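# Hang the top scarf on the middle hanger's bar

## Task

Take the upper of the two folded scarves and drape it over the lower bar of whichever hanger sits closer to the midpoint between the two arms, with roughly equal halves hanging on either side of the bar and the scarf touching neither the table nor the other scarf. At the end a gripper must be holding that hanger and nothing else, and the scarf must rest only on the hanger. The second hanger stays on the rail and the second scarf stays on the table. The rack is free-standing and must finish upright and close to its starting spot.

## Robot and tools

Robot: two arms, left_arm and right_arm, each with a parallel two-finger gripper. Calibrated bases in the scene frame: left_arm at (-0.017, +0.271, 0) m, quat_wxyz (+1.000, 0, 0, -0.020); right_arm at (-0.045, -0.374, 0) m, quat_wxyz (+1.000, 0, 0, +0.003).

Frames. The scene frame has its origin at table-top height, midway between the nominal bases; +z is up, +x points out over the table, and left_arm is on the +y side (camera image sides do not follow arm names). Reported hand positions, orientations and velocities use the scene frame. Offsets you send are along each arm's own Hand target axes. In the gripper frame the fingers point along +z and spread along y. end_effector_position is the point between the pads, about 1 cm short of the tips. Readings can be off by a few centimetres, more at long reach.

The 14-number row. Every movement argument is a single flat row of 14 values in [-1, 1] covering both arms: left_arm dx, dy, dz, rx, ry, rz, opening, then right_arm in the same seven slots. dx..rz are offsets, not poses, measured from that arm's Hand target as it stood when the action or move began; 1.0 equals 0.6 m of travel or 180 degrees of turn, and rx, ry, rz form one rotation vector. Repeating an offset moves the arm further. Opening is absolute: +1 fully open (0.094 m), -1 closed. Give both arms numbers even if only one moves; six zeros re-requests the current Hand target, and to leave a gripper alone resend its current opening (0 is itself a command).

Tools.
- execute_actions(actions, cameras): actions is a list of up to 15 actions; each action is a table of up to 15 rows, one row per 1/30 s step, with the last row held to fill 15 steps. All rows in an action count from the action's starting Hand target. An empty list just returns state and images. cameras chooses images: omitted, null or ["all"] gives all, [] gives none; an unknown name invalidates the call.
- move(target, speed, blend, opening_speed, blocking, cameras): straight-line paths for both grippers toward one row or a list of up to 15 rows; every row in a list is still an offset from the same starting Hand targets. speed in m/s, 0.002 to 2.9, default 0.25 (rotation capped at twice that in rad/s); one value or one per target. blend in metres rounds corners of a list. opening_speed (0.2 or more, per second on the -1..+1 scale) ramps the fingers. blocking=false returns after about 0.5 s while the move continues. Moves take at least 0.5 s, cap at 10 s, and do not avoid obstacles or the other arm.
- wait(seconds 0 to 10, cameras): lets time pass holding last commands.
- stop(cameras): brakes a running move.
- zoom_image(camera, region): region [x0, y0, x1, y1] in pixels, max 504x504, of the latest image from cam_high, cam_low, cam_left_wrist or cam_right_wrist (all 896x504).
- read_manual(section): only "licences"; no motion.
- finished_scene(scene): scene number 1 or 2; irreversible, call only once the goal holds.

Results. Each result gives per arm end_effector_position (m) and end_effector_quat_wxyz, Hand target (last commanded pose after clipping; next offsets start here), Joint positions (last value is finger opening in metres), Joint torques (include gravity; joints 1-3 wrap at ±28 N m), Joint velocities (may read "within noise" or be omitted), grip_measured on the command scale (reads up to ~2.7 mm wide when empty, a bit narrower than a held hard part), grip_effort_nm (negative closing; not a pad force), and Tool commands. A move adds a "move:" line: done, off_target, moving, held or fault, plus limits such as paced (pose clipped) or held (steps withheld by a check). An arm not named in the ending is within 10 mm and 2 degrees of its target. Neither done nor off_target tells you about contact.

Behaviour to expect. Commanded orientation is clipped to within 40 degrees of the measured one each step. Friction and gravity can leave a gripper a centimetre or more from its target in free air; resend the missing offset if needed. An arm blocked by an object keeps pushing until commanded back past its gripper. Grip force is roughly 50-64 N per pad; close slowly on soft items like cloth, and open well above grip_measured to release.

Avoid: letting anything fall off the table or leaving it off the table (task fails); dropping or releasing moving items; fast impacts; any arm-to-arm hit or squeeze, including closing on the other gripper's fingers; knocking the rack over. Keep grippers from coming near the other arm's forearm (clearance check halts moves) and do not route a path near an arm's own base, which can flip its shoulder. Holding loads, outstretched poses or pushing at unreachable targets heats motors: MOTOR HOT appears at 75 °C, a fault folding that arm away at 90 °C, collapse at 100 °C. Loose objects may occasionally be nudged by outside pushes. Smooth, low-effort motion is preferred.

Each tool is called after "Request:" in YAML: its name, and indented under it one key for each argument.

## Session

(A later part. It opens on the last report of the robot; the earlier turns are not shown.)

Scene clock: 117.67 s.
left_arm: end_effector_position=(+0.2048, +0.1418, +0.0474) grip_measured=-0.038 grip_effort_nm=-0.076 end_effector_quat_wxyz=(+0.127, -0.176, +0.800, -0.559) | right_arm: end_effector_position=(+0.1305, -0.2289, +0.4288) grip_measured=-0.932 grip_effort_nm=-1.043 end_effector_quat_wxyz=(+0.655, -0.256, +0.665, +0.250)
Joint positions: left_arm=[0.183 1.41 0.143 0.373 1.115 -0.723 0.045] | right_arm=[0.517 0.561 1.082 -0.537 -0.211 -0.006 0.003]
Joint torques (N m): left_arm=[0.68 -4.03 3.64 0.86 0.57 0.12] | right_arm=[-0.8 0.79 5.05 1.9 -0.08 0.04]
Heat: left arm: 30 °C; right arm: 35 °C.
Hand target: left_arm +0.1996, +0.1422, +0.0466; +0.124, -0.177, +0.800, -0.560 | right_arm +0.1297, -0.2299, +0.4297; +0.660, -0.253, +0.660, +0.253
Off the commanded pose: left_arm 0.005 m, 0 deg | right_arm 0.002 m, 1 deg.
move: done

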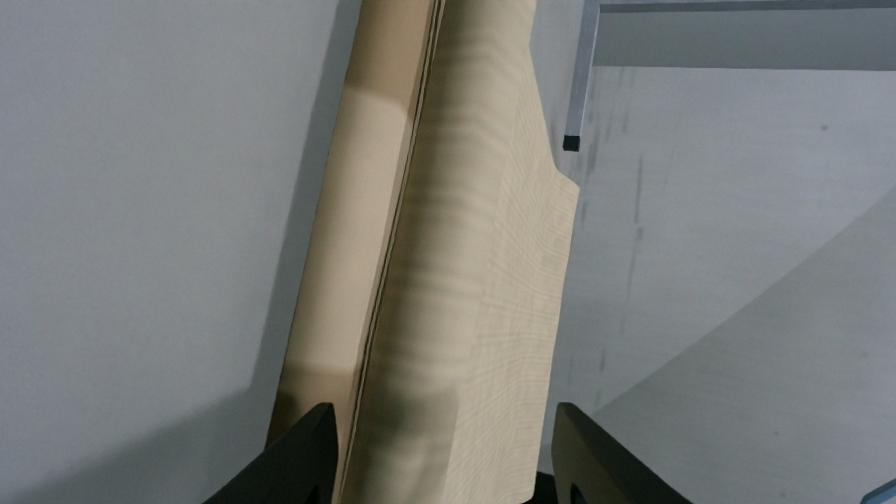

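Request:
move:
  target: [0,-0.0108,0.0227,0,0,0,-0.04,0,0,0,0,0,0,-0.95]
  speed: 0.05
  cameras: ["cam_left_wrist", "cam_low"]

Request:
zoom_image:
  camera: "cam_left_wrist"
  region: [200, 280, 500, 504]

Scene clock: 120.33 s.
left_arm: end_effector_position=(+0.2116, +0.1302, +0.0534) grip_measured=-0.038 grip_effort_nm=-0.076 end_effector_quat_wxyz=(+0.134, -0.171, +0.798, -0.562) | right_arm: end_effector_position=(+0.1305, -0.2289, +0.4288) grip_measured=-0.932 grip_effort_nm=-1.043 end_effector_quat_wxyz=(+0.655, -0.256, +0.665, +0.250)
Joint positions: left_arm=[0.106 1.417 0.13 0.527 1.068 -0.854 0.045] | right_arm=[0.517 0.561 1.082 -0.537 -0.211 -0.006 0.003]
Joint torques (N m): left_arm=[-0.62 -2.52 3.49 1.17 0.36 -0.05] | right_arm=[-0.79 0.79 5.07 1.91 -0.08 0.04]
Heat: left arm: 30 °C; right arm: 35 °C.
Hand target: left_arm +0.2060, +0.1286, +0.0480; +0.124, -0.177, +0.800, -0.560 | right_arm +0.1297, -0.2299, +0.4297; +0.660, -0.253, +0.660, +0.253
Off the commanded pose: left_arm 0.008 m, 1 deg | right_arm 0.002 m, 1 deg.
move: done
Images, in order (width x height): cam_low 896x504, cam_left_wrist 896x504.

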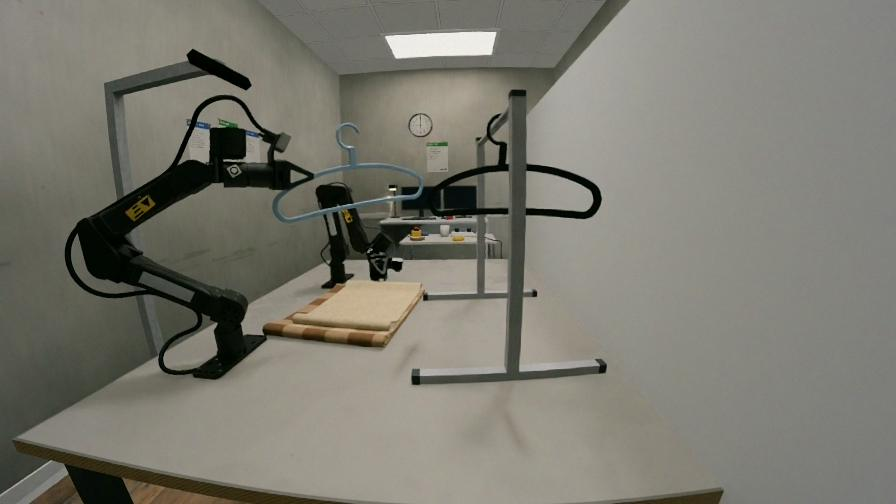

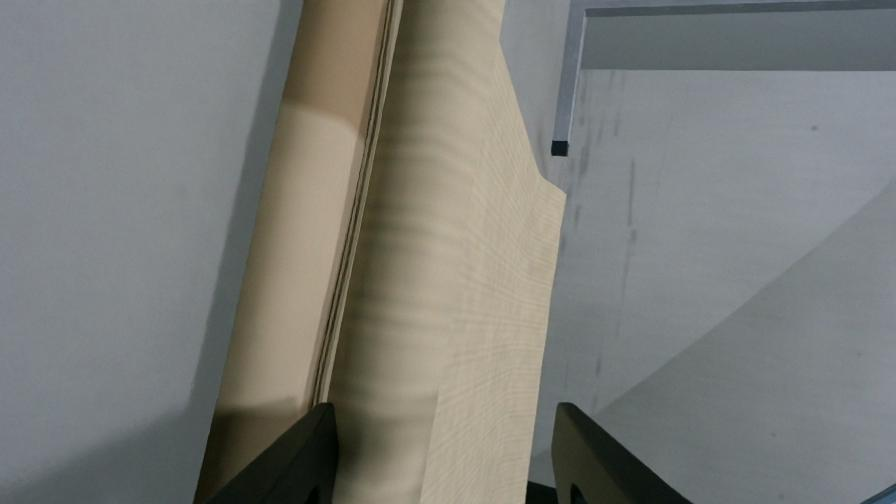

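Scaled by 1.680.

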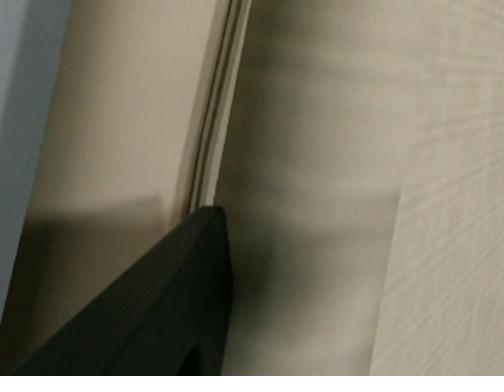

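Request:
move:
  target: [0,0.0162,-0.0153,0,0,0,-0.04,0,0,0,0,0,0,-0.95]
  speed: 0.05
  cameras: ["cam_left_wrist"]

Request:
zoom_image:
  camera: "cam_left_wrist"
  region: [200, 280, 500, 504]

Scene clock: 122.33 s.
left_arm: end_effector_position=(+0.2090, +0.1405, +0.0451) grip_measured=-0.038 grip_effort_nm=-0.071 end_effector_quat_wxyz=(+0.138, -0.175, +0.801, -0.556) | right_arm: end_effector_position=(+0.1304, -0.2289, +0.4288) grip_measured=-0.932 grip_effort_nm=-1.043 end_effector_quat_wxyz=(+0.655, -0.256, +0.665, +0.250)
Joint positions: left_arm=[0.164 1.44 0.129 0.468 1.091 -0.759 0.045] | right_arm=[0.517 0.561 1.082 -0.537 -0.211 -0.006 0.003]
Joint torques (N m): left_arm=[0.58 -2.67 3.45 0.93 0.66 0.12] | right_arm=[-0.79 0.79 5.07 1.9 -0.08 0.04]
Heat: left arm: 30 °C; right arm: 35 °C.
Hand target: left_arm +0.2009, +0.1395, +0.0420; +0.124, -0.177, +0.800, -0.560 | right_arm +0.1297, -0.2299, +0.4297; +0.660, -0.253, +0.660, +0.253
Off the commanded pose: left_arm 0.009 m, 2 deg | right_arm 0.002 m, 1 deg.
move: done

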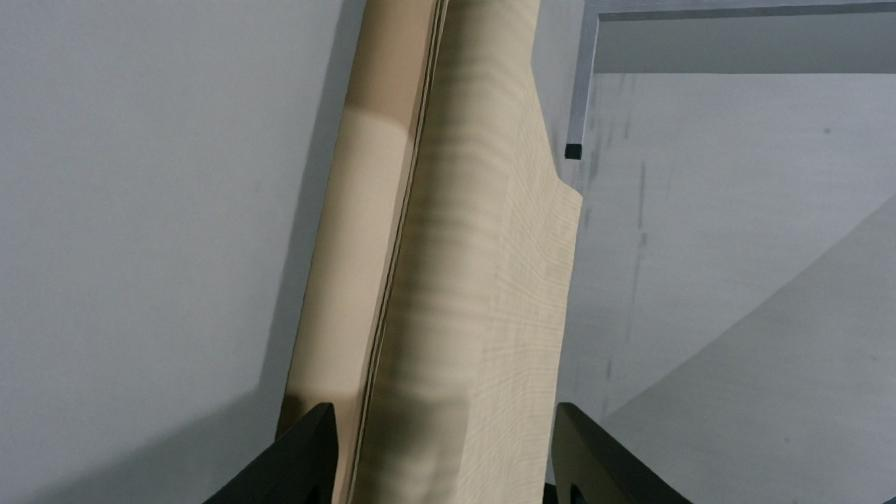

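Scaled by 1.680.

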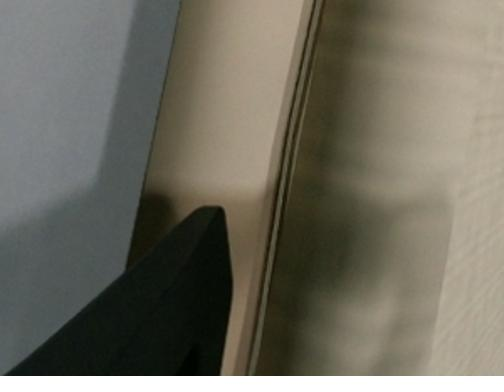

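Request:
move:
  target: [0,-0.0083,0.0183,0,0,0,-0.04,0,0,0,0,0,0,-0.95]
  speed: 0.05
  cameras: ["cam_left_wrist"]

Request:
zoom_image:
  camera: "cam_left_wrist"
  region: [200, 280, 500, 504]

Scene clock: 124.83 s.
left_arm: end_effector_position=(+0.2115, +0.1301, +0.0480) grip_measured=-0.038 grip_effort_nm=-0.071 end_effector_quat_wxyz=(+0.133, -0.172, +0.798, -0.562) | right_arm: end_effector_position=(+0.1304, -0.2289, +0.4288) grip_measured=-0.932 grip_effort_nm=-1.043 end_effector_quat_wxyz=(+0.655, -0.256, +0.665, +0.250)
Joint positions: left_arm=[0.106 1.467 0.121 0.586 1.068 -0.855 0.045] | right_arm=[0.517 0.561 1.082 -0.537 -0.211 -0.006 0.003]
Joint torques (N m): left_arm=[-0.65 -2.65 3.26 1.2 0.35 -0.06] | right_arm=[-0.77 0.79 5.05 1.9 -0.08 0.05]
Heat: left arm: 29 °C; right arm: 35 °C.
Hand target: left_arm +0.2059, +0.1285, +0.0429; +0.124, -0.177, +0.800, -0.560 | right_arm +0.1297, -0.2299, +0.4297; +0.660, -0.253, +0.660, +0.253
Off the commanded pose: left_arm 0.008 m, 1 deg | right_arm 0.002 m, 1 deg.
move: done

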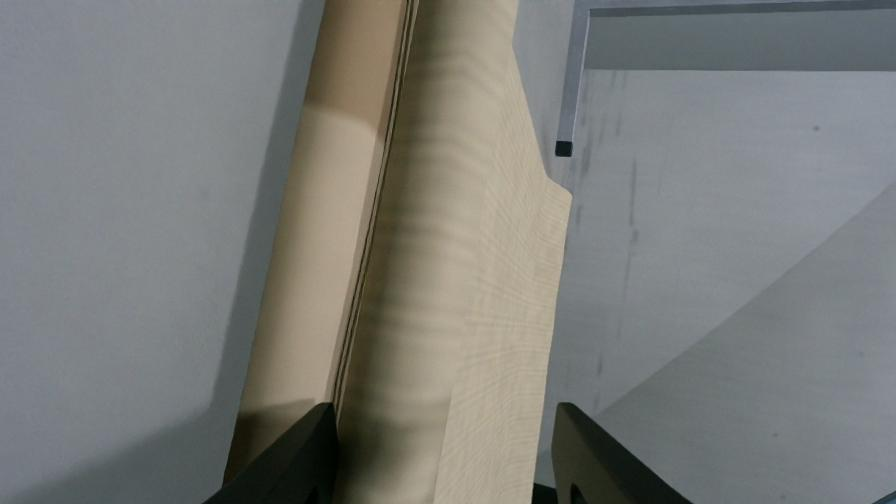

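Scaled by 1.680.

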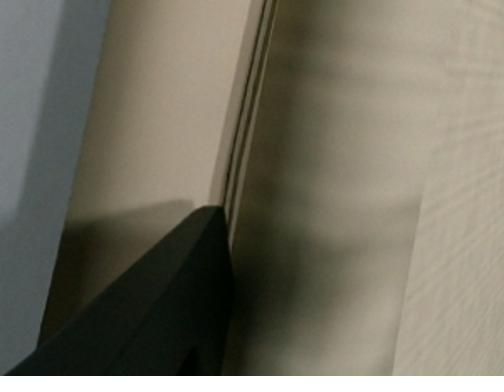

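Request:
zoom_image:
  camera: "cam_left_wrist"
  region: [300, 300, 400, 420]

Scaled by 4.200.

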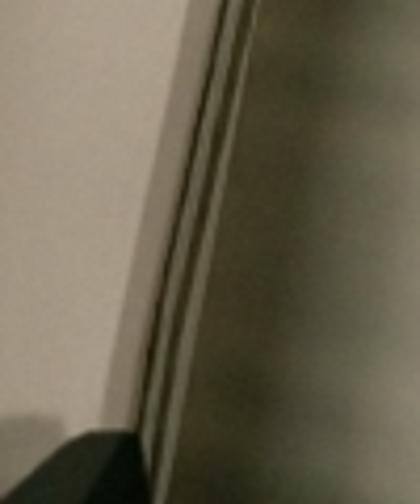

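Request:
move:
  target: [0,-0.0010,0.0171,0,0,0,-0.04,0,0,0,0,0,0,-0.95]
  speed: 0.05
  cameras: ["cam_left_wrist"]

Request:
zoom_image:
  camera: "cam_left_wrist"
  region: [200, 280, 500, 504]

Scene clock: 126.63 s.
left_arm: end_effector_position=(+0.2154, +0.1208, +0.0450) grip_measured=-0.038 grip_effort_nm=-0.071 end_effector_quat_wxyz=(+0.133, -0.171, +0.798, -0.563) | right_arm: end_effector_position=(+0.1304, -0.2289, +0.4287) grip_measured=-0.932 grip_effort_nm=-1.048 end_effector_quat_wxyz=(+0.655, -0.256, +0.666, +0.250)
Joint positions: left_arm=[0.047 1.535 0.113 0.728 1.026 -0.933 0.045] | right_arm=[0.517 0.561 1.082 -0.538 -0.211 -0.006 0.003]
Joint torques (N m): left_arm=[-0.62 -2.89 3.03 1.32 0.31 -0.04] | right_arm=[-0.77 0.79 5.07 1.91 -0.08 0.05]
Heat: left arm: 29 °C; right arm: 35 °C.
Hand target: left_arm +0.2101, +0.1196, +0.0400; +0.124, -0.177, +0.800, -0.560 | right_arm +0.1297, -0.2299, +0.4296; +0.660, -0.253, +0.660, +0.253
Off the commanded pose: left_arm 0.007 m, 1 deg | right_arm 0.002 m, 1 deg.
move: done

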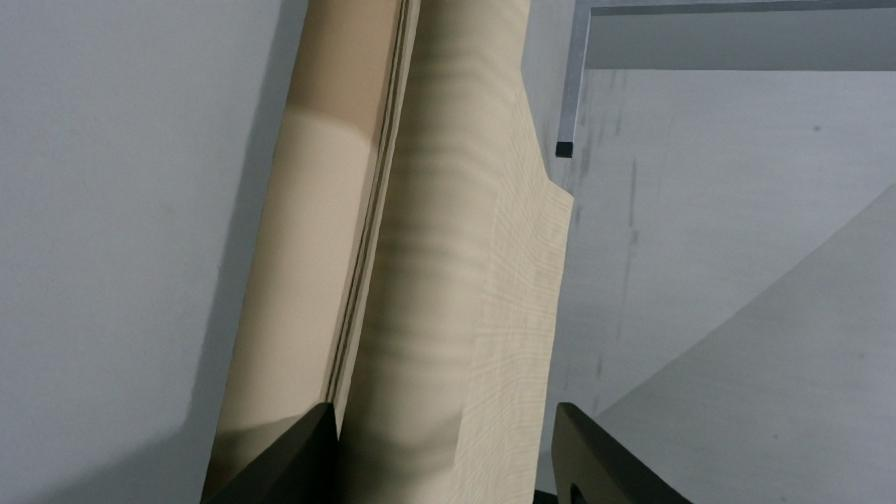

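Scaled by 1.680.

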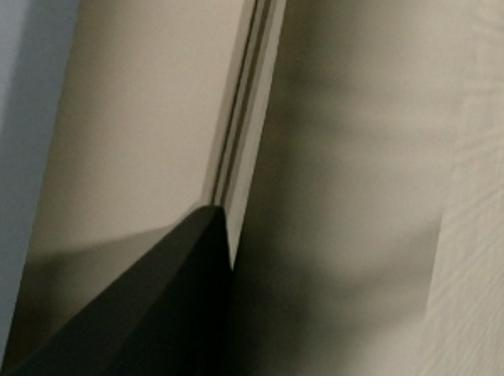

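Request:
zoom_image:
  camera: "cam_left_wrist"
  region: [290, 320, 390, 440]

Request:
zoom_image:
  camera: "cam_left_wrist"
  region: [190, 180, 490, 504]

Scaled by 4.200.

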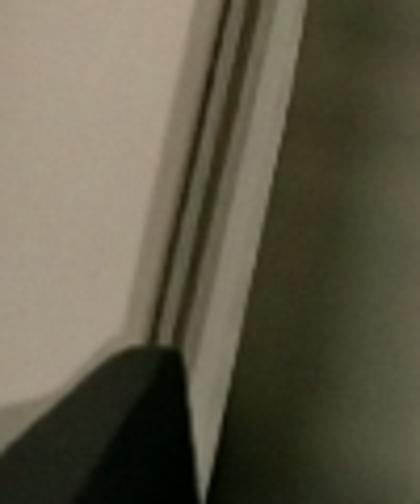

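Scaled by 1.556.

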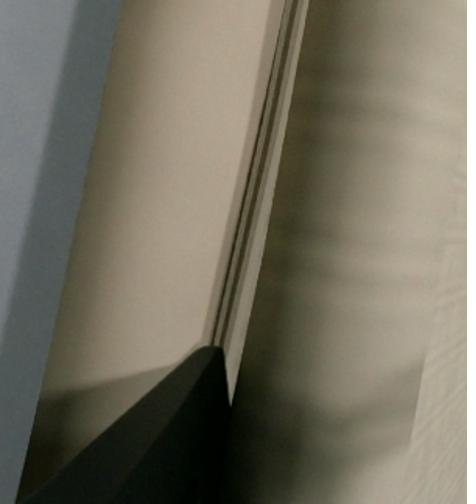

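Request:
move:
  target: [0,0.0123,-0.0097,0,0,0,-0.04,0,0,0,0,0,0,-0.95]
  speed: 0.05
  cameras: ["cam_left_wrist"]

Request:
zoom_image:
  camera: "cam_left_wrist"
  region: [190, 180, 490, 504]

Scene clock: 130.60 s.
left_arm: end_effector_position=(+0.2144, +0.1270, +0.0392) grip_measured=-0.038 grip_effort_nm=-0.076 end_effector_quat_wxyz=(+0.137, -0.174, +0.799, -0.558) | right_arm: end_effector_position=(+0.1304, -0.2289, +0.4287) grip_measured=-0.932 grip_effort_nm=-1.053 end_effector_quat_wxyz=(+0.655, -0.256, +0.666, +0.250)
Joint positions: left_arm=[0.078 1.56 0.105 0.729 1.035 -0.893 0.045] | right_arm=[0.517 0.561 1.082 -0.538 -0.211 -0.006 0.003]
Joint torques (N m): left_arm=[0.61 -2.92 2.92 1.09 0.59 0.09] | right_arm=[-0.79 0.79 5.07 1.9 -0.08 0.04]
Heat: left arm: 30 °C; right arm: 34 °C.
Hand target: left_arm +0.2067, +0.1268, +0.0350; +0.124, -0.177, +0.800, -0.560 | right_arm +0.1297, -0.2299, +0.4296; +0.660, -0.253, +0.660, +0.253
Off the commanded pose: left_arm 0.009 m, 2 deg | right_arm 0.002 m, 1 deg.
move: done

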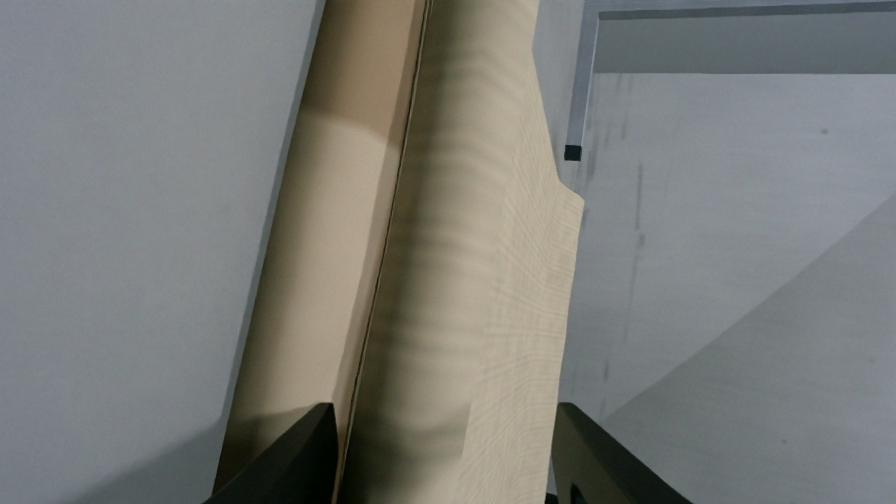

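Scaled by 1.556.

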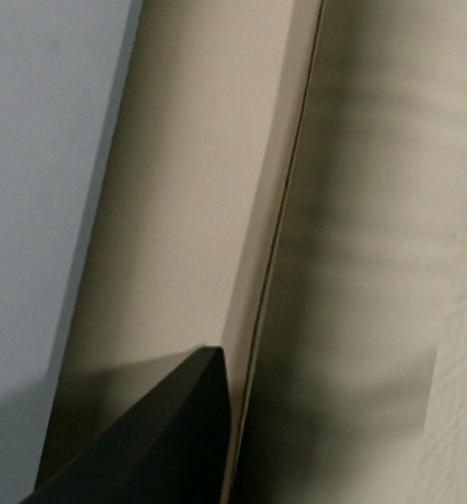

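Request:
move:
  target: [0,-0.0145,0.0302,0,0,0,-0.04,0,0,0,0,0,0,-0.95]
  speed: 0.05
  cameras: ["cam_left_wrist"]

Request:
zoom_image:
  camera: "cam_left_wrist"
  region: [190, 180, 490, 504]

Scene clock: 133.00 s.
left_arm: end_effector_position=(+0.2173, +0.1096, +0.0404) grip_measured=-0.038 grip_effort_nm=-0.076 end_effector_quat_wxyz=(+0.129, -0.173, +0.798, -0.563) | right_arm: end_effector_position=(+0.1304, -0.2289, +0.4287) grip_measured=-0.932 grip_effort_nm=-1.048 end_effector_quat_wxyz=(+0.655, -0.256, +0.666, +0.250)
Joint positions: left_arm=[-0.021 1.615 0.105 0.874 0.975 -1.011 0.045] | right_arm=[0.517 0.561 1.082 -0.538 -0.211 -0.006 0.003]
Joint torques (N m): left_arm=[-0.62 -3.15 3.37 1.37 0.25 -0.05] | right_arm=[-0.77 0.79 5.05 1.9 -0.08 0.04]
Heat: left arm: 30 °C; right arm: 34 °C.
Hand target: left_arm +0.2152, +0.1087, +0.0370; +0.124, -0.177, +0.800, -0.560 | right_arm +0.1297, -0.2299, +0.4296; +0.660, -0.253, +0.660, +0.253
Off the commanded pose: left_arm 0.004 m, 1 deg | right_arm 0.002 m, 1 deg.
move: done

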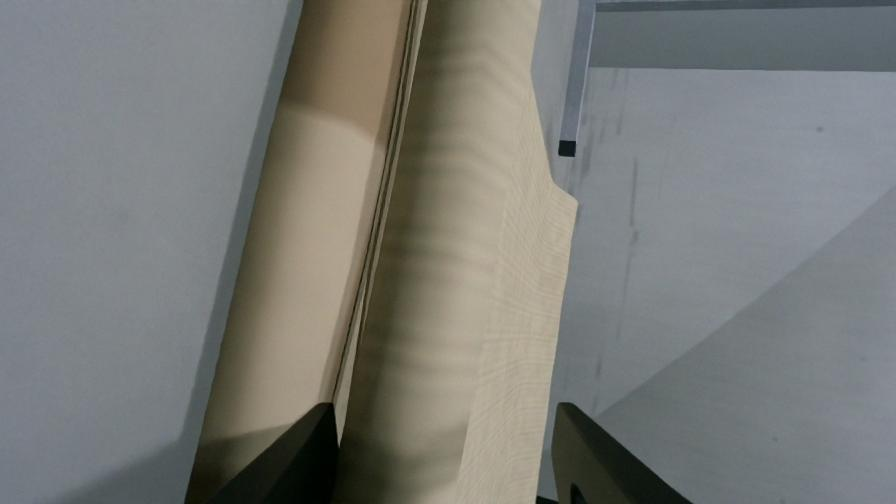

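Scaled by 1.556.

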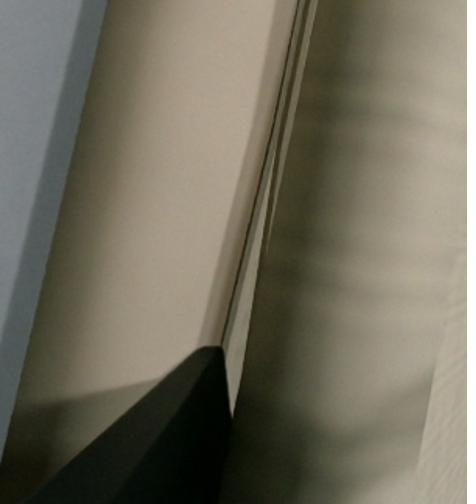

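Request:
zoom_image:
  camera: "cam_left_wrist"
  region: [300, 300, 400, 420]

Request:
zoom_image:
  camera: "cam_left_wrist"
  region: [300, 390, 400, 500]

Scaled by 4.200.

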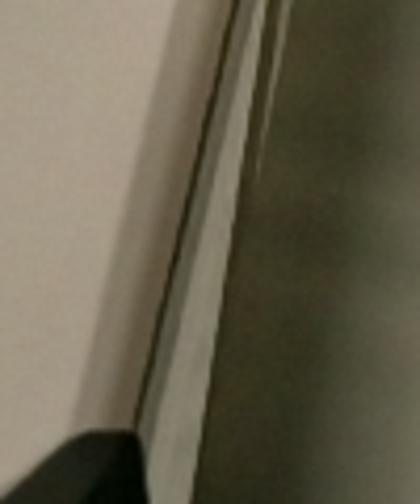

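Scaled by 4.582.

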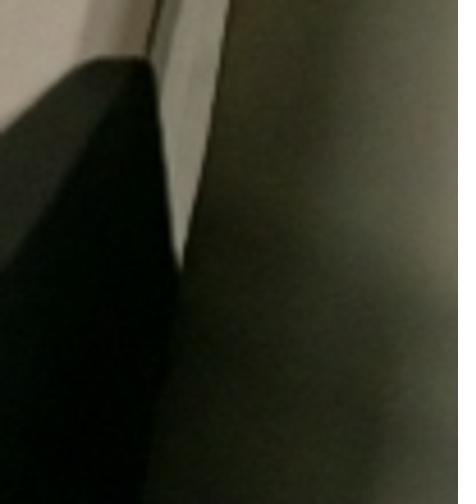

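Request:
wait:
  seconds: 0.1
  cameras: ["cam_high","cam_left_wrist"]

Request:
zoom_image:
  camera: "cam_high"
  region: [230, 350, 500, 504]

Scene clock: 134.17 s.
left_arm: end_effector_position=(+0.2173, +0.1096, +0.0404) grip_measured=-0.038 grip_effort_nm=-0.076 end_effector_quat_wxyz=(+0.129, -0.173, +0.798, -0.563) | right_arm: end_effector_position=(+0.1304, -0.2289, +0.4287) grip_measured=-0.932 grip_effort_nm=-1.053 end_effector_quat_wxyz=(+0.655, -0.256, +0.666, +0.250)
Joint positions: left_arm=[-0.021 1.615 0.105 0.874 0.975 -1.012 0.045] | right_arm=[0.517 0.561 1.082 -0.538 -0.211 -0.006 0.003]
Joint torques (N m): left_arm=[-0.62 -3.17 3.37 1.34 0.25 -0.04] | right_arm=[-0.79 0.79 5.07 1.91 -0.08 0.04]
Heat: left arm: 30 °C; right arm: 34 °C.
Hand target: left_arm +0.2151, +0.1087, +0.0370; +0.124, -0.177, +0.800, -0.560 | right_arm +0.1297, -0.2299, +0.4296; +0.660, -0.253, +0.660, +0.253
Tool commands: left_gripper/opening=-0.04 right_gripper/opening=-0.95
Off the commanded pose: left_arm 0.004 m, 1 deg | right_arm 0.002 m, 1 deg.
wait: 0.10 s; at rest from the start

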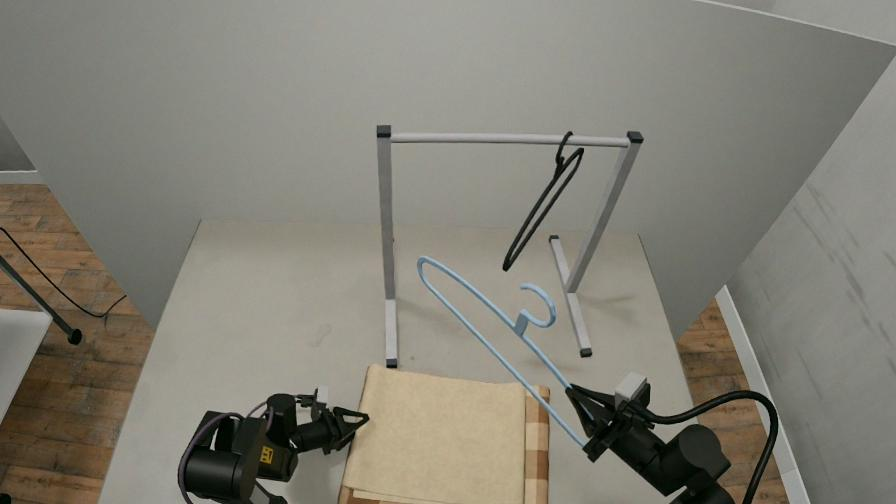

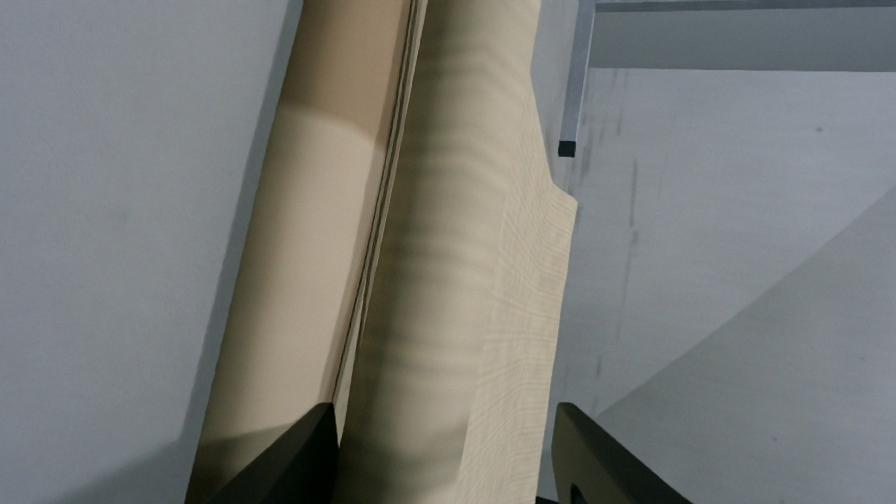

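Scaled by 1.867.

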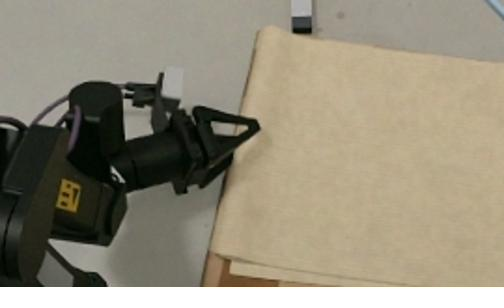

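Request:
move:
  target: [0,0.0047,-0.0515,0.0556,0,0,-0.04,0,0,0,0,0,0,-0.95]
  speed: 0.06
  cameras: ["cam_left_wrist","cam_high"]

Request:
zoom_image:
  camera: "cam_left_wrist"
  region: [190, 180, 490, 504]

Scene clock: 142.63 s.
left_arm: end_effector_position=(+0.2076, +0.1364, +0.0458) grip_measured=-0.038 grip_effort_nm=-0.076 end_effector_quat_wxyz=(+0.150, -0.162, +0.751, -0.623) | right_arm: end_effector_position=(+0.1304, -0.2289, +0.4287) grip_measured=-0.932 grip_effort_nm=-1.043 end_effector_quat_wxyz=(+0.655, -0.256, +0.666, +0.250)
Joint positions: left_arm=[0.193 1.922 0.032 1.332 1.226 -1.015 0.045] | right_arm=[0.517 0.561 1.082 -0.538 -0.211 -0.006 0.003]
Joint torques (N m): left_arm=[0.57 -3.55 0.79 1.25 0.56 -0.04] | right_arm=[-0.77 0.79 5.07 1.91 -0.08 0.04]
Heat: left arm: 31 °C; right arm: 34 °C.
Hand target: left_arm +0.2026, +0.1359, +0.0450; +0.139, -0.165, +0.748, -0.628 | right_arm +0.1297, -0.2299, +0.4296; +0.660, -0.253, +0.660, +0.253
Off the commanded pose: left_arm 0.005 m, 1 deg | right_arm 0.002 m, 1 deg.
move: done
Images, in order (width x height): cam_high 896x504, cam_left_wrist 896x504.

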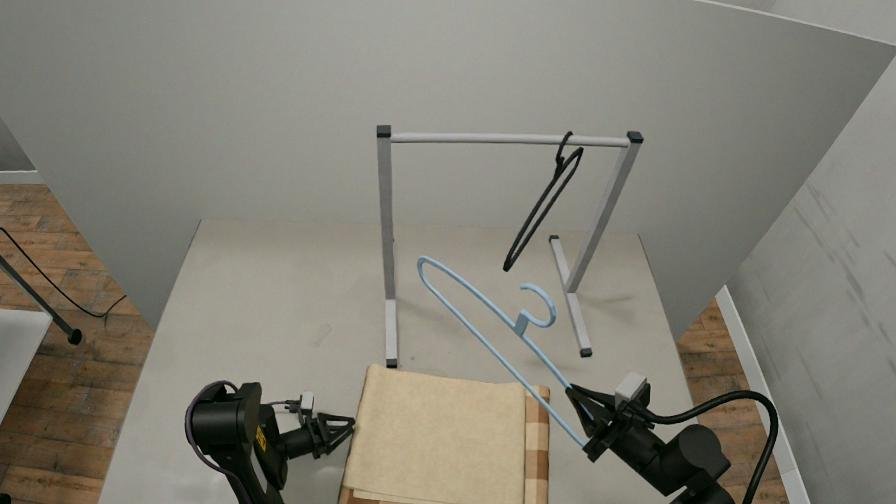

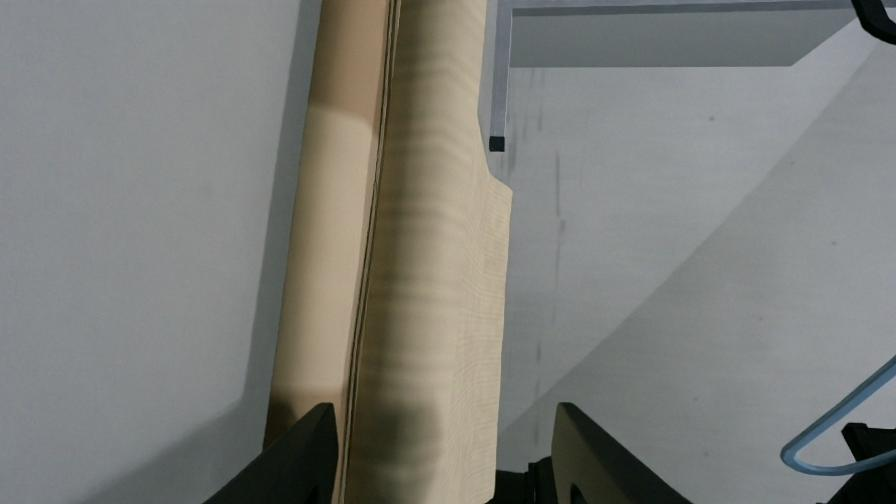

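Scaled by 1.556.

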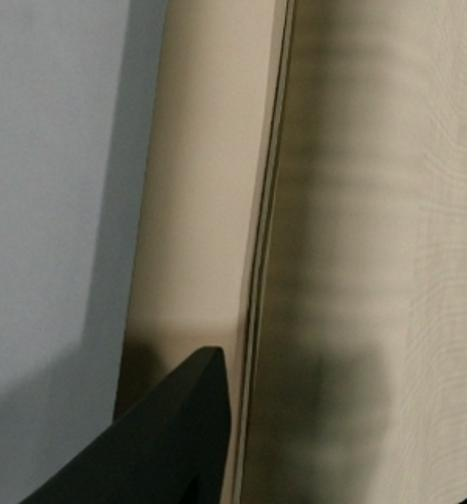

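Request:
move:
  target: [0,0.0025,0.0207,0,0,0,-0.04,0,0,0,0,0,0,-0.95]
  speed: 0.05
  cameras: ["cam_left_wrist"]

Request:
zoom_image:
  camera: "cam_left_wrist"
  region: [190, 180, 490, 504]

Scene clock: 144.83 s.
left_arm: end_effector_position=(+0.2092, +0.1263, +0.0444) grip_measured=-0.038 grip_effort_nm=-0.071 end_effector_quat_wxyz=(+0.144, -0.160, +0.747, -0.629) | right_arm: end_effector_position=(+0.1304, -0.2289, +0.4287) grip_measured=-0.932 grip_effort_nm=-1.048 end_effector_quat_wxyz=(+0.655, -0.256, +0.666, +0.250)
Joint positions: left_arm=[0.132 2.057 0.032 1.561 1.189 -1.121 0.045] | right_arm=[0.517 0.561 1.082 -0.538 -0.211 -0.006 0.003]
Joint torques (N m): left_arm=[-0.61 -3.86 0.55 1.31 0.19 -0.03] | right_arm=[-0.77 0.8 5.05 1.9 -0.08 0.05]
Heat: left arm: 31 °C; right arm: 34 °C.
Hand target: left_arm +0.2075, +0.1251, +0.0413; +0.139, -0.165, +0.748, -0.628 | right_arm +0.1297, -0.2299, +0.4296; +0.660, -0.253, +0.660, +0.253
Off the commanded pose: left_arm 0.004 m, 1 deg | right_arm 0.002 m, 1 deg.
joint sent to its limit (left arm) — joint 4 (wrist pitch), upper limit. The joint targets still meet the commanded pose.
move: done

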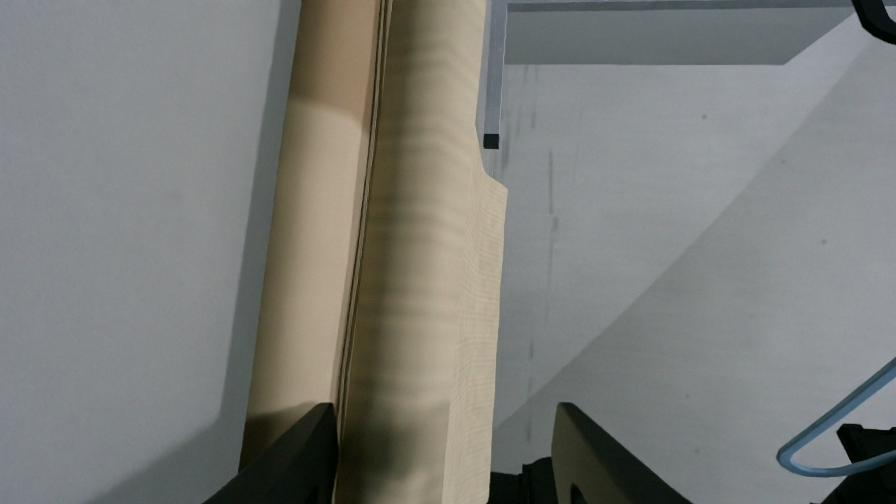

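Scaled by 1.556.

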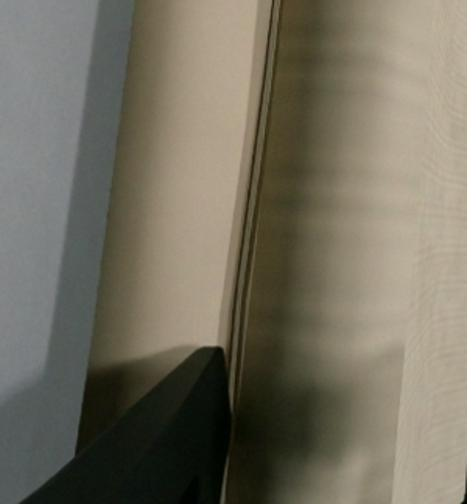

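Request:
move:
  target: [0,-0.0041,0.0332,-0.0278,0,0,-0.04,0,0,0,0,0,0,-0.95]
  speed: 0.05
  cameras: ["cam_left_wrist","cam_high"]

Request:
zoom_image:
  camera: "cam_left_wrist"
  region: [190, 180, 490, 504]

Scene clock: 147.33 s.
left_arm: end_effector_position=(+0.2138, +0.1074, +0.0425) grip_measured=-0.039 grip_effort_nm=-0.066 end_effector_quat_wxyz=(+0.132, -0.169, +0.770, -0.600) | right_arm: end_effector_position=(+0.1304, -0.2289, +0.4287) grip_measured=-0.932 grip_effort_nm=-1.048 end_effector_quat_wxyz=(+0.655, -0.256, +0.666, +0.250)
Joint positions: left_arm=[-0.006 1.855 0.055 1.3 1.036 -1.131 0.045] | right_arm=[0.517 0.561 1.082 -0.538 -0.211 -0.006 0.003]
Joint torques (N m): left_arm=[-0.61 -5.34 3.02 1.05 0.12 0.07] | right_arm=[-0.79 0.79 5.07 1.91 -0.08 0.04]
Heat: left arm: 31 °C; right arm: 34 °C.
Hand target: left_arm +0.2161, +0.1069, +0.0403; +0.132, -0.171, +0.774, -0.595 | right_arm +0.1297, -0.2299, +0.4296; +0.660, -0.253, +0.660, +0.253
Off the commanded pose: left_arm 0.003 m, 1 deg | right_arm 0.002 m, 1 deg.
move: done
Images, in order (width x height): cam_high 896x504, cam_left_wrist 896x504.

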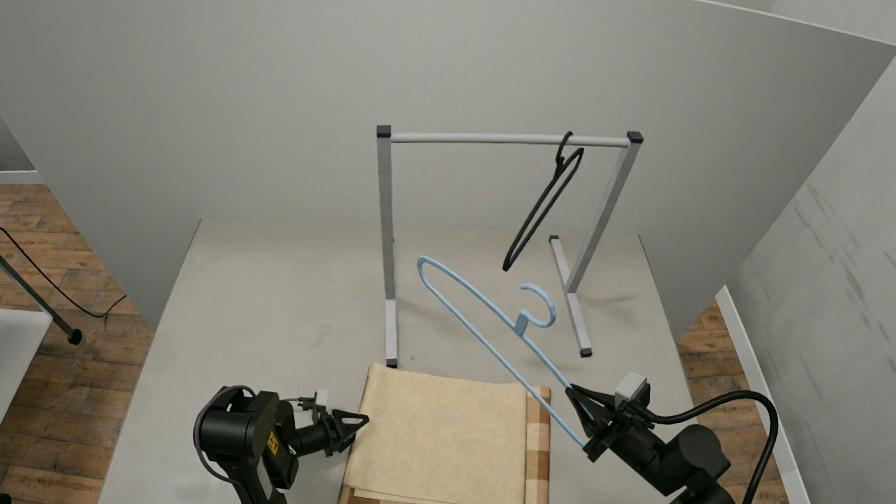

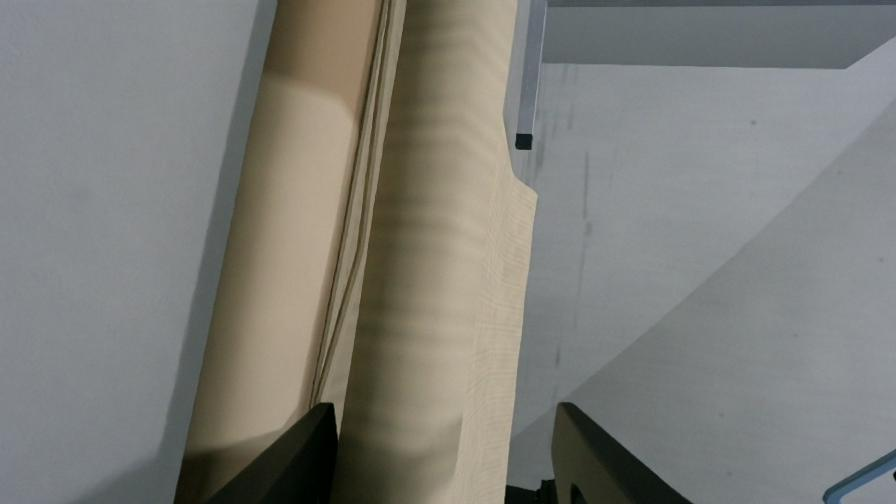

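Scaled by 1.556.

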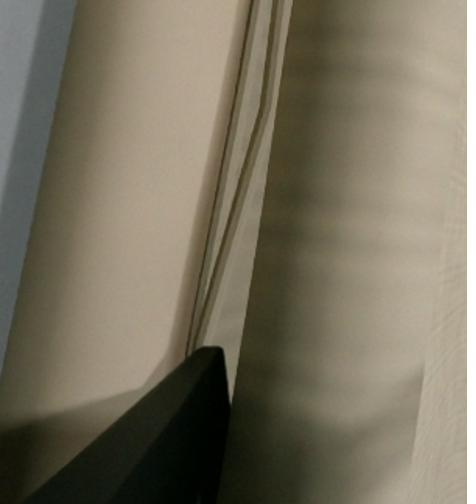

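Request:
move:
  target: [0,0.0215,-0.0375,0,0,0,-0.04,0,0,0,0,0,0,-0.95]
  speed: 0.05
  cameras: ["cam_left_wrist"]

Request:
zoom_image:
  camera: "cam_left_wrist"
  region: [190, 180, 490, 504]

Scene clock: 149.67 s.
left_arm: end_effector_position=(+0.2083, +0.1302, +0.0317) grip_measured=-0.039 grip_effort_nm=-0.066 end_effector_quat_wxyz=(+0.137, -0.177, +0.775, -0.591) | right_arm: end_effector_position=(+0.1304, -0.2289, +0.4287) grip_measured=-0.932 grip_effort_nm=-1.053 end_effector_quat_wxyz=(+0.655, -0.256, +0.666, +0.250)
Joint positions: left_arm=[0.128 1.827 0.049 1.121 1.122 -0.961 0.045] | right_arm=[0.517 0.561 1.082 -0.538 -0.211 -0.006 0.003]
Joint torques (N m): left_arm=[0.46 -5.29 2.13 1.01 0.59 0.07] | right_arm=[-0.79 0.79 5.05 1.9 -0.07 0.04]
Heat: left arm: 31 °C; right arm: 34 °C.
Hand target: left_arm +0.2056, +0.1297, +0.0336; +0.132, -0.171, +0.774, -0.595 | right_arm +0.1297, -0.2299, +0.4296; +0.660, -0.253, +0.660, +0.253
Off the commanded pose: left_arm 0.003 m, 1 deg | right_arm 0.002 m, 1 deg.
move: done

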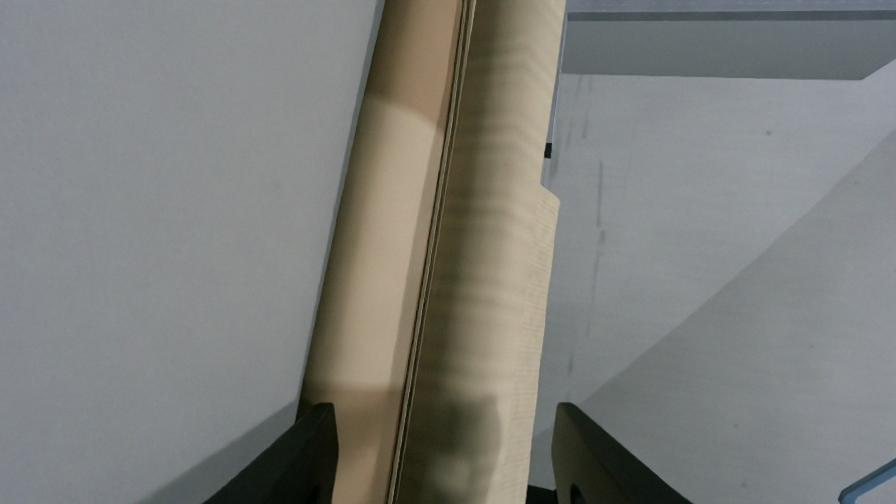

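Scaled by 1.556.

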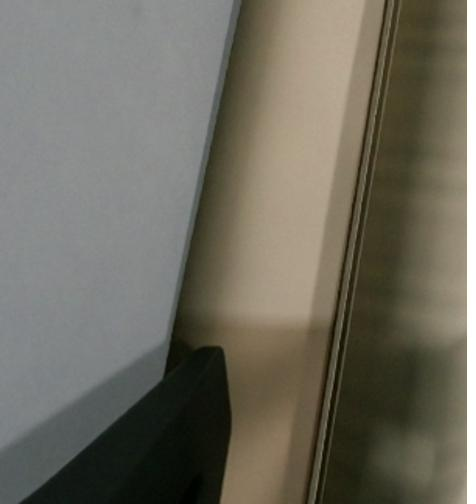

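Request:
move:
  target: [0,-0.007,0.026,0,0,0,-0.04,0,0,0,0,0,0,-0.95]
  speed: 0.05
  cameras: ["cam_left_wrist"]

Request:
zoom_image:
  camera: "cam_left_wrist"
  region: [190, 180, 490, 504]

Scene clock: 151.57 s.
left_arm: end_effector_position=(+0.2107, +0.1161, +0.0357) grip_measured=-0.039 grip_effort_nm=-0.061 end_effector_quat_wxyz=(+0.134, -0.170, +0.773, -0.596) | right_arm: end_effector_position=(+0.1304, -0.2289, +0.4287) grip_measured=-0.932 grip_effort_nm=-1.048 end_effector_quat_wxyz=(+0.655, -0.256, +0.666, +0.250)
Joint positions: left_arm=[0.045 1.875 0.049 1.266 1.073 -1.063 0.045] | right_arm=[0.517 0.561 1.082 -0.538 -0.211 -0.006 0.003]
Joint torques (N m): left_arm=[-0.64 -3.55 2.66 1.34 0.22 -0.03] | right_arm=[-0.77 0.79 5.05 1.91 -0.08 0.04]
Heat: left arm: 31 °C; right arm: 34 °C.
Hand target: left_arm +0.2124, +0.1150, +0.0337; +0.132, -0.171, +0.774, -0.595 | right_arm +0.1297, -0.2299, +0.4296; +0.660, -0.253, +0.660, +0.253
Off the commanded pose: left_arm 0.003 m, 0 deg | right_arm 0.002 m, 1 deg.
move: done

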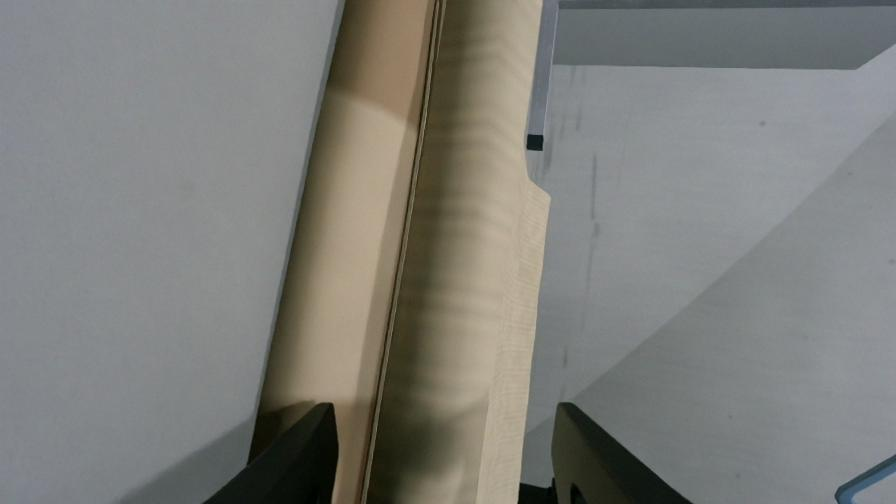

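Scaled by 1.556.

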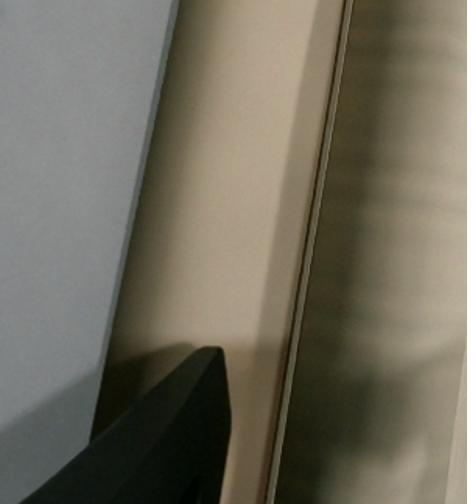

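Request:
move:
  target:
    - [0,-0.0058,-0.0013,0,0,0,-0.04,0,0,0,0,0,0,-0.95]
    - [0,-0.0123,0.0228,0,0,0,-0.04,0,0,0,0,0,0,-0.95]
  speed: 0.05
  cameras: ["cam_left_wrist"]

Request:
zoom_image:
  camera: "cam_left_wrist"
  region: [190, 180, 490, 504]

Scene clock: 153.07 s.
left_arm: end_effector_position=(+0.2160, +0.1023, +0.0392) grip_measured=-0.039 grip_effort_nm=-0.066 end_effector_quat_wxyz=(+0.132, -0.169, +0.774, -0.596) | right_arm: end_effector_position=(+0.1304, -0.2289, +0.4287) grip_measured=-0.932 grip_effort_nm=-1.048 end_effector_quat_wxyz=(+0.655, -0.256, +0.666, +0.250)
Joint positions: left_arm=[-0.04 1.882 0.064 1.325 1.003 -1.144 0.045] | right_arm=[0.517 0.561 1.082 -0.538 -0.211 -0.006 0.003]
Joint torques (N m): left_arm=[-0.62 -3.71 2.93 1.39 0.17 -0.05] | right_arm=[-0.77 0.79 5.07 1.9 -0.08 0.05]
Heat: left arm: 31 °C; right arm: 34 °C.
Hand target: left_arm +0.2187, +0.1012, +0.0373; +0.132, -0.171, +0.774, -0.595 | right_arm +0.1297, -0.2299, +0.4296; +0.660, -0.253, +0.660, +0.253
Off the commanded pose: left_arm 0.003 m, 0 deg | right_arm 0.002 m, 1 deg.
move: done

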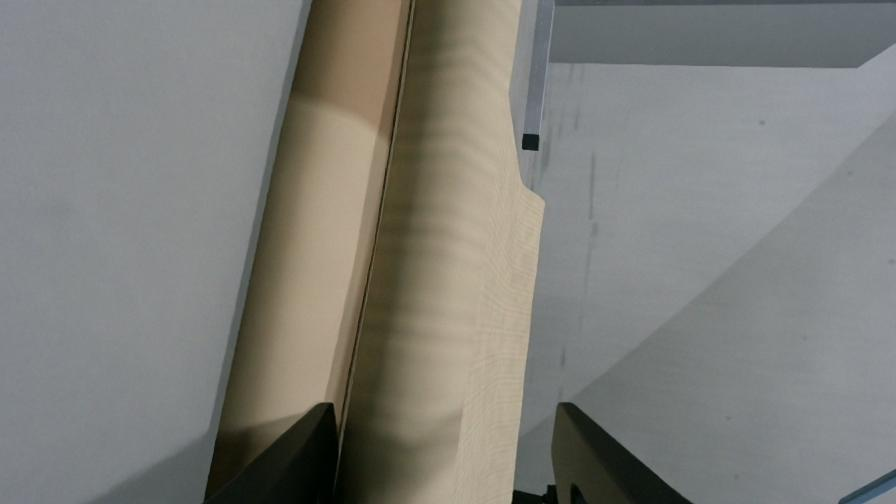

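Scaled by 1.556.

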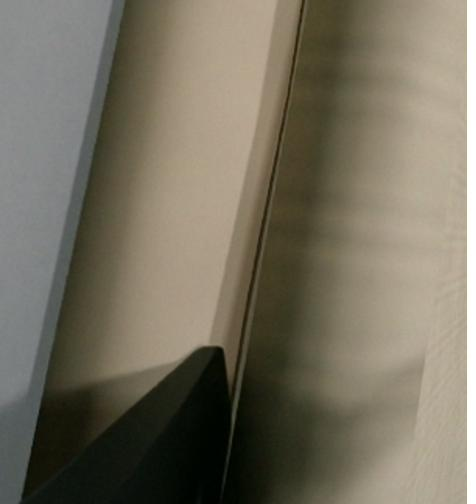

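Request:
move:
  target: [0,-0.0055,0.0161,0,0,0,-0.04,0,0,0,0,0,0,-0.95]
  speed: 0.05
  cameras: ["cam_left_wrist"]

Request:
zoom_image:
  camera: "cam_left_wrist"
  region: [190, 180, 490, 504]

Scene clock: 154.47 s.
left_arm: end_effector_position=(+0.2195, +0.0935, +0.0392) grip_measured=-0.039 grip_effort_nm=-0.066 end_effector_quat_wxyz=(+0.130, -0.171, +0.774, -0.596) | right_arm: end_effector_position=(+0.1304, -0.2289, +0.4287) grip_measured=-0.932 grip_effort_nm=-1.053 end_effector_quat_wxyz=(+0.655, -0.256, +0.666, +0.250)
Joint positions: left_arm=[-0.091 1.9 0.078 1.36 0.957 -1.187 0.045] | right_arm=[0.517 0.561 1.082 -0.538 -0.211 -0.006 0.003]
Joint torques (N m): left_arm=[-0.66 -3.86 3.17 1.46 0.15 -0.03] | right_arm=[-0.77 0.79 5.07 1.91 -0.08 0.04]
Heat: left arm: 31 °C; right arm: 34 °C.
Hand target: left_arm +0.2229, +0.0920, +0.0379; +0.132, -0.171, +0.774, -0.595 | right_arm +0.1297, -0.2299, +0.4296; +0.660, -0.253, +0.660, +0.253
Off the commanded pose: left_arm 0.004 m, 0 deg | right_arm 0.002 m, 1 deg.
move: done

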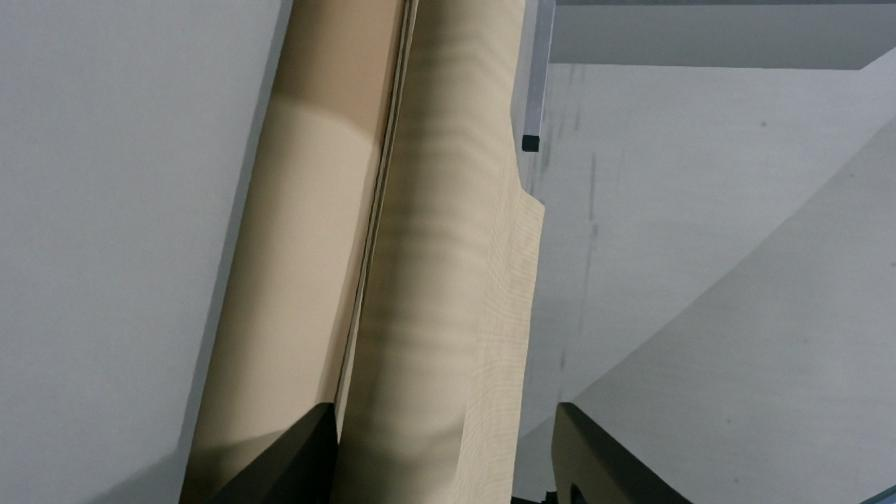

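Scaled by 1.556.

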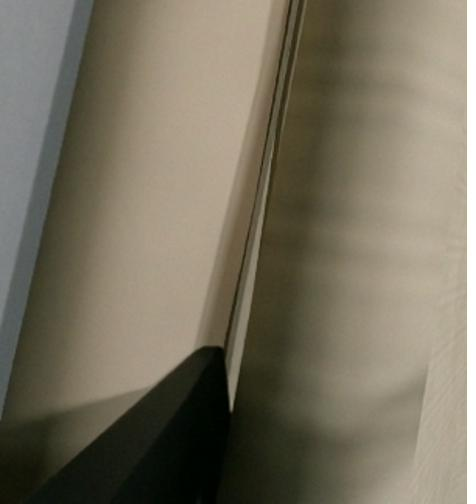

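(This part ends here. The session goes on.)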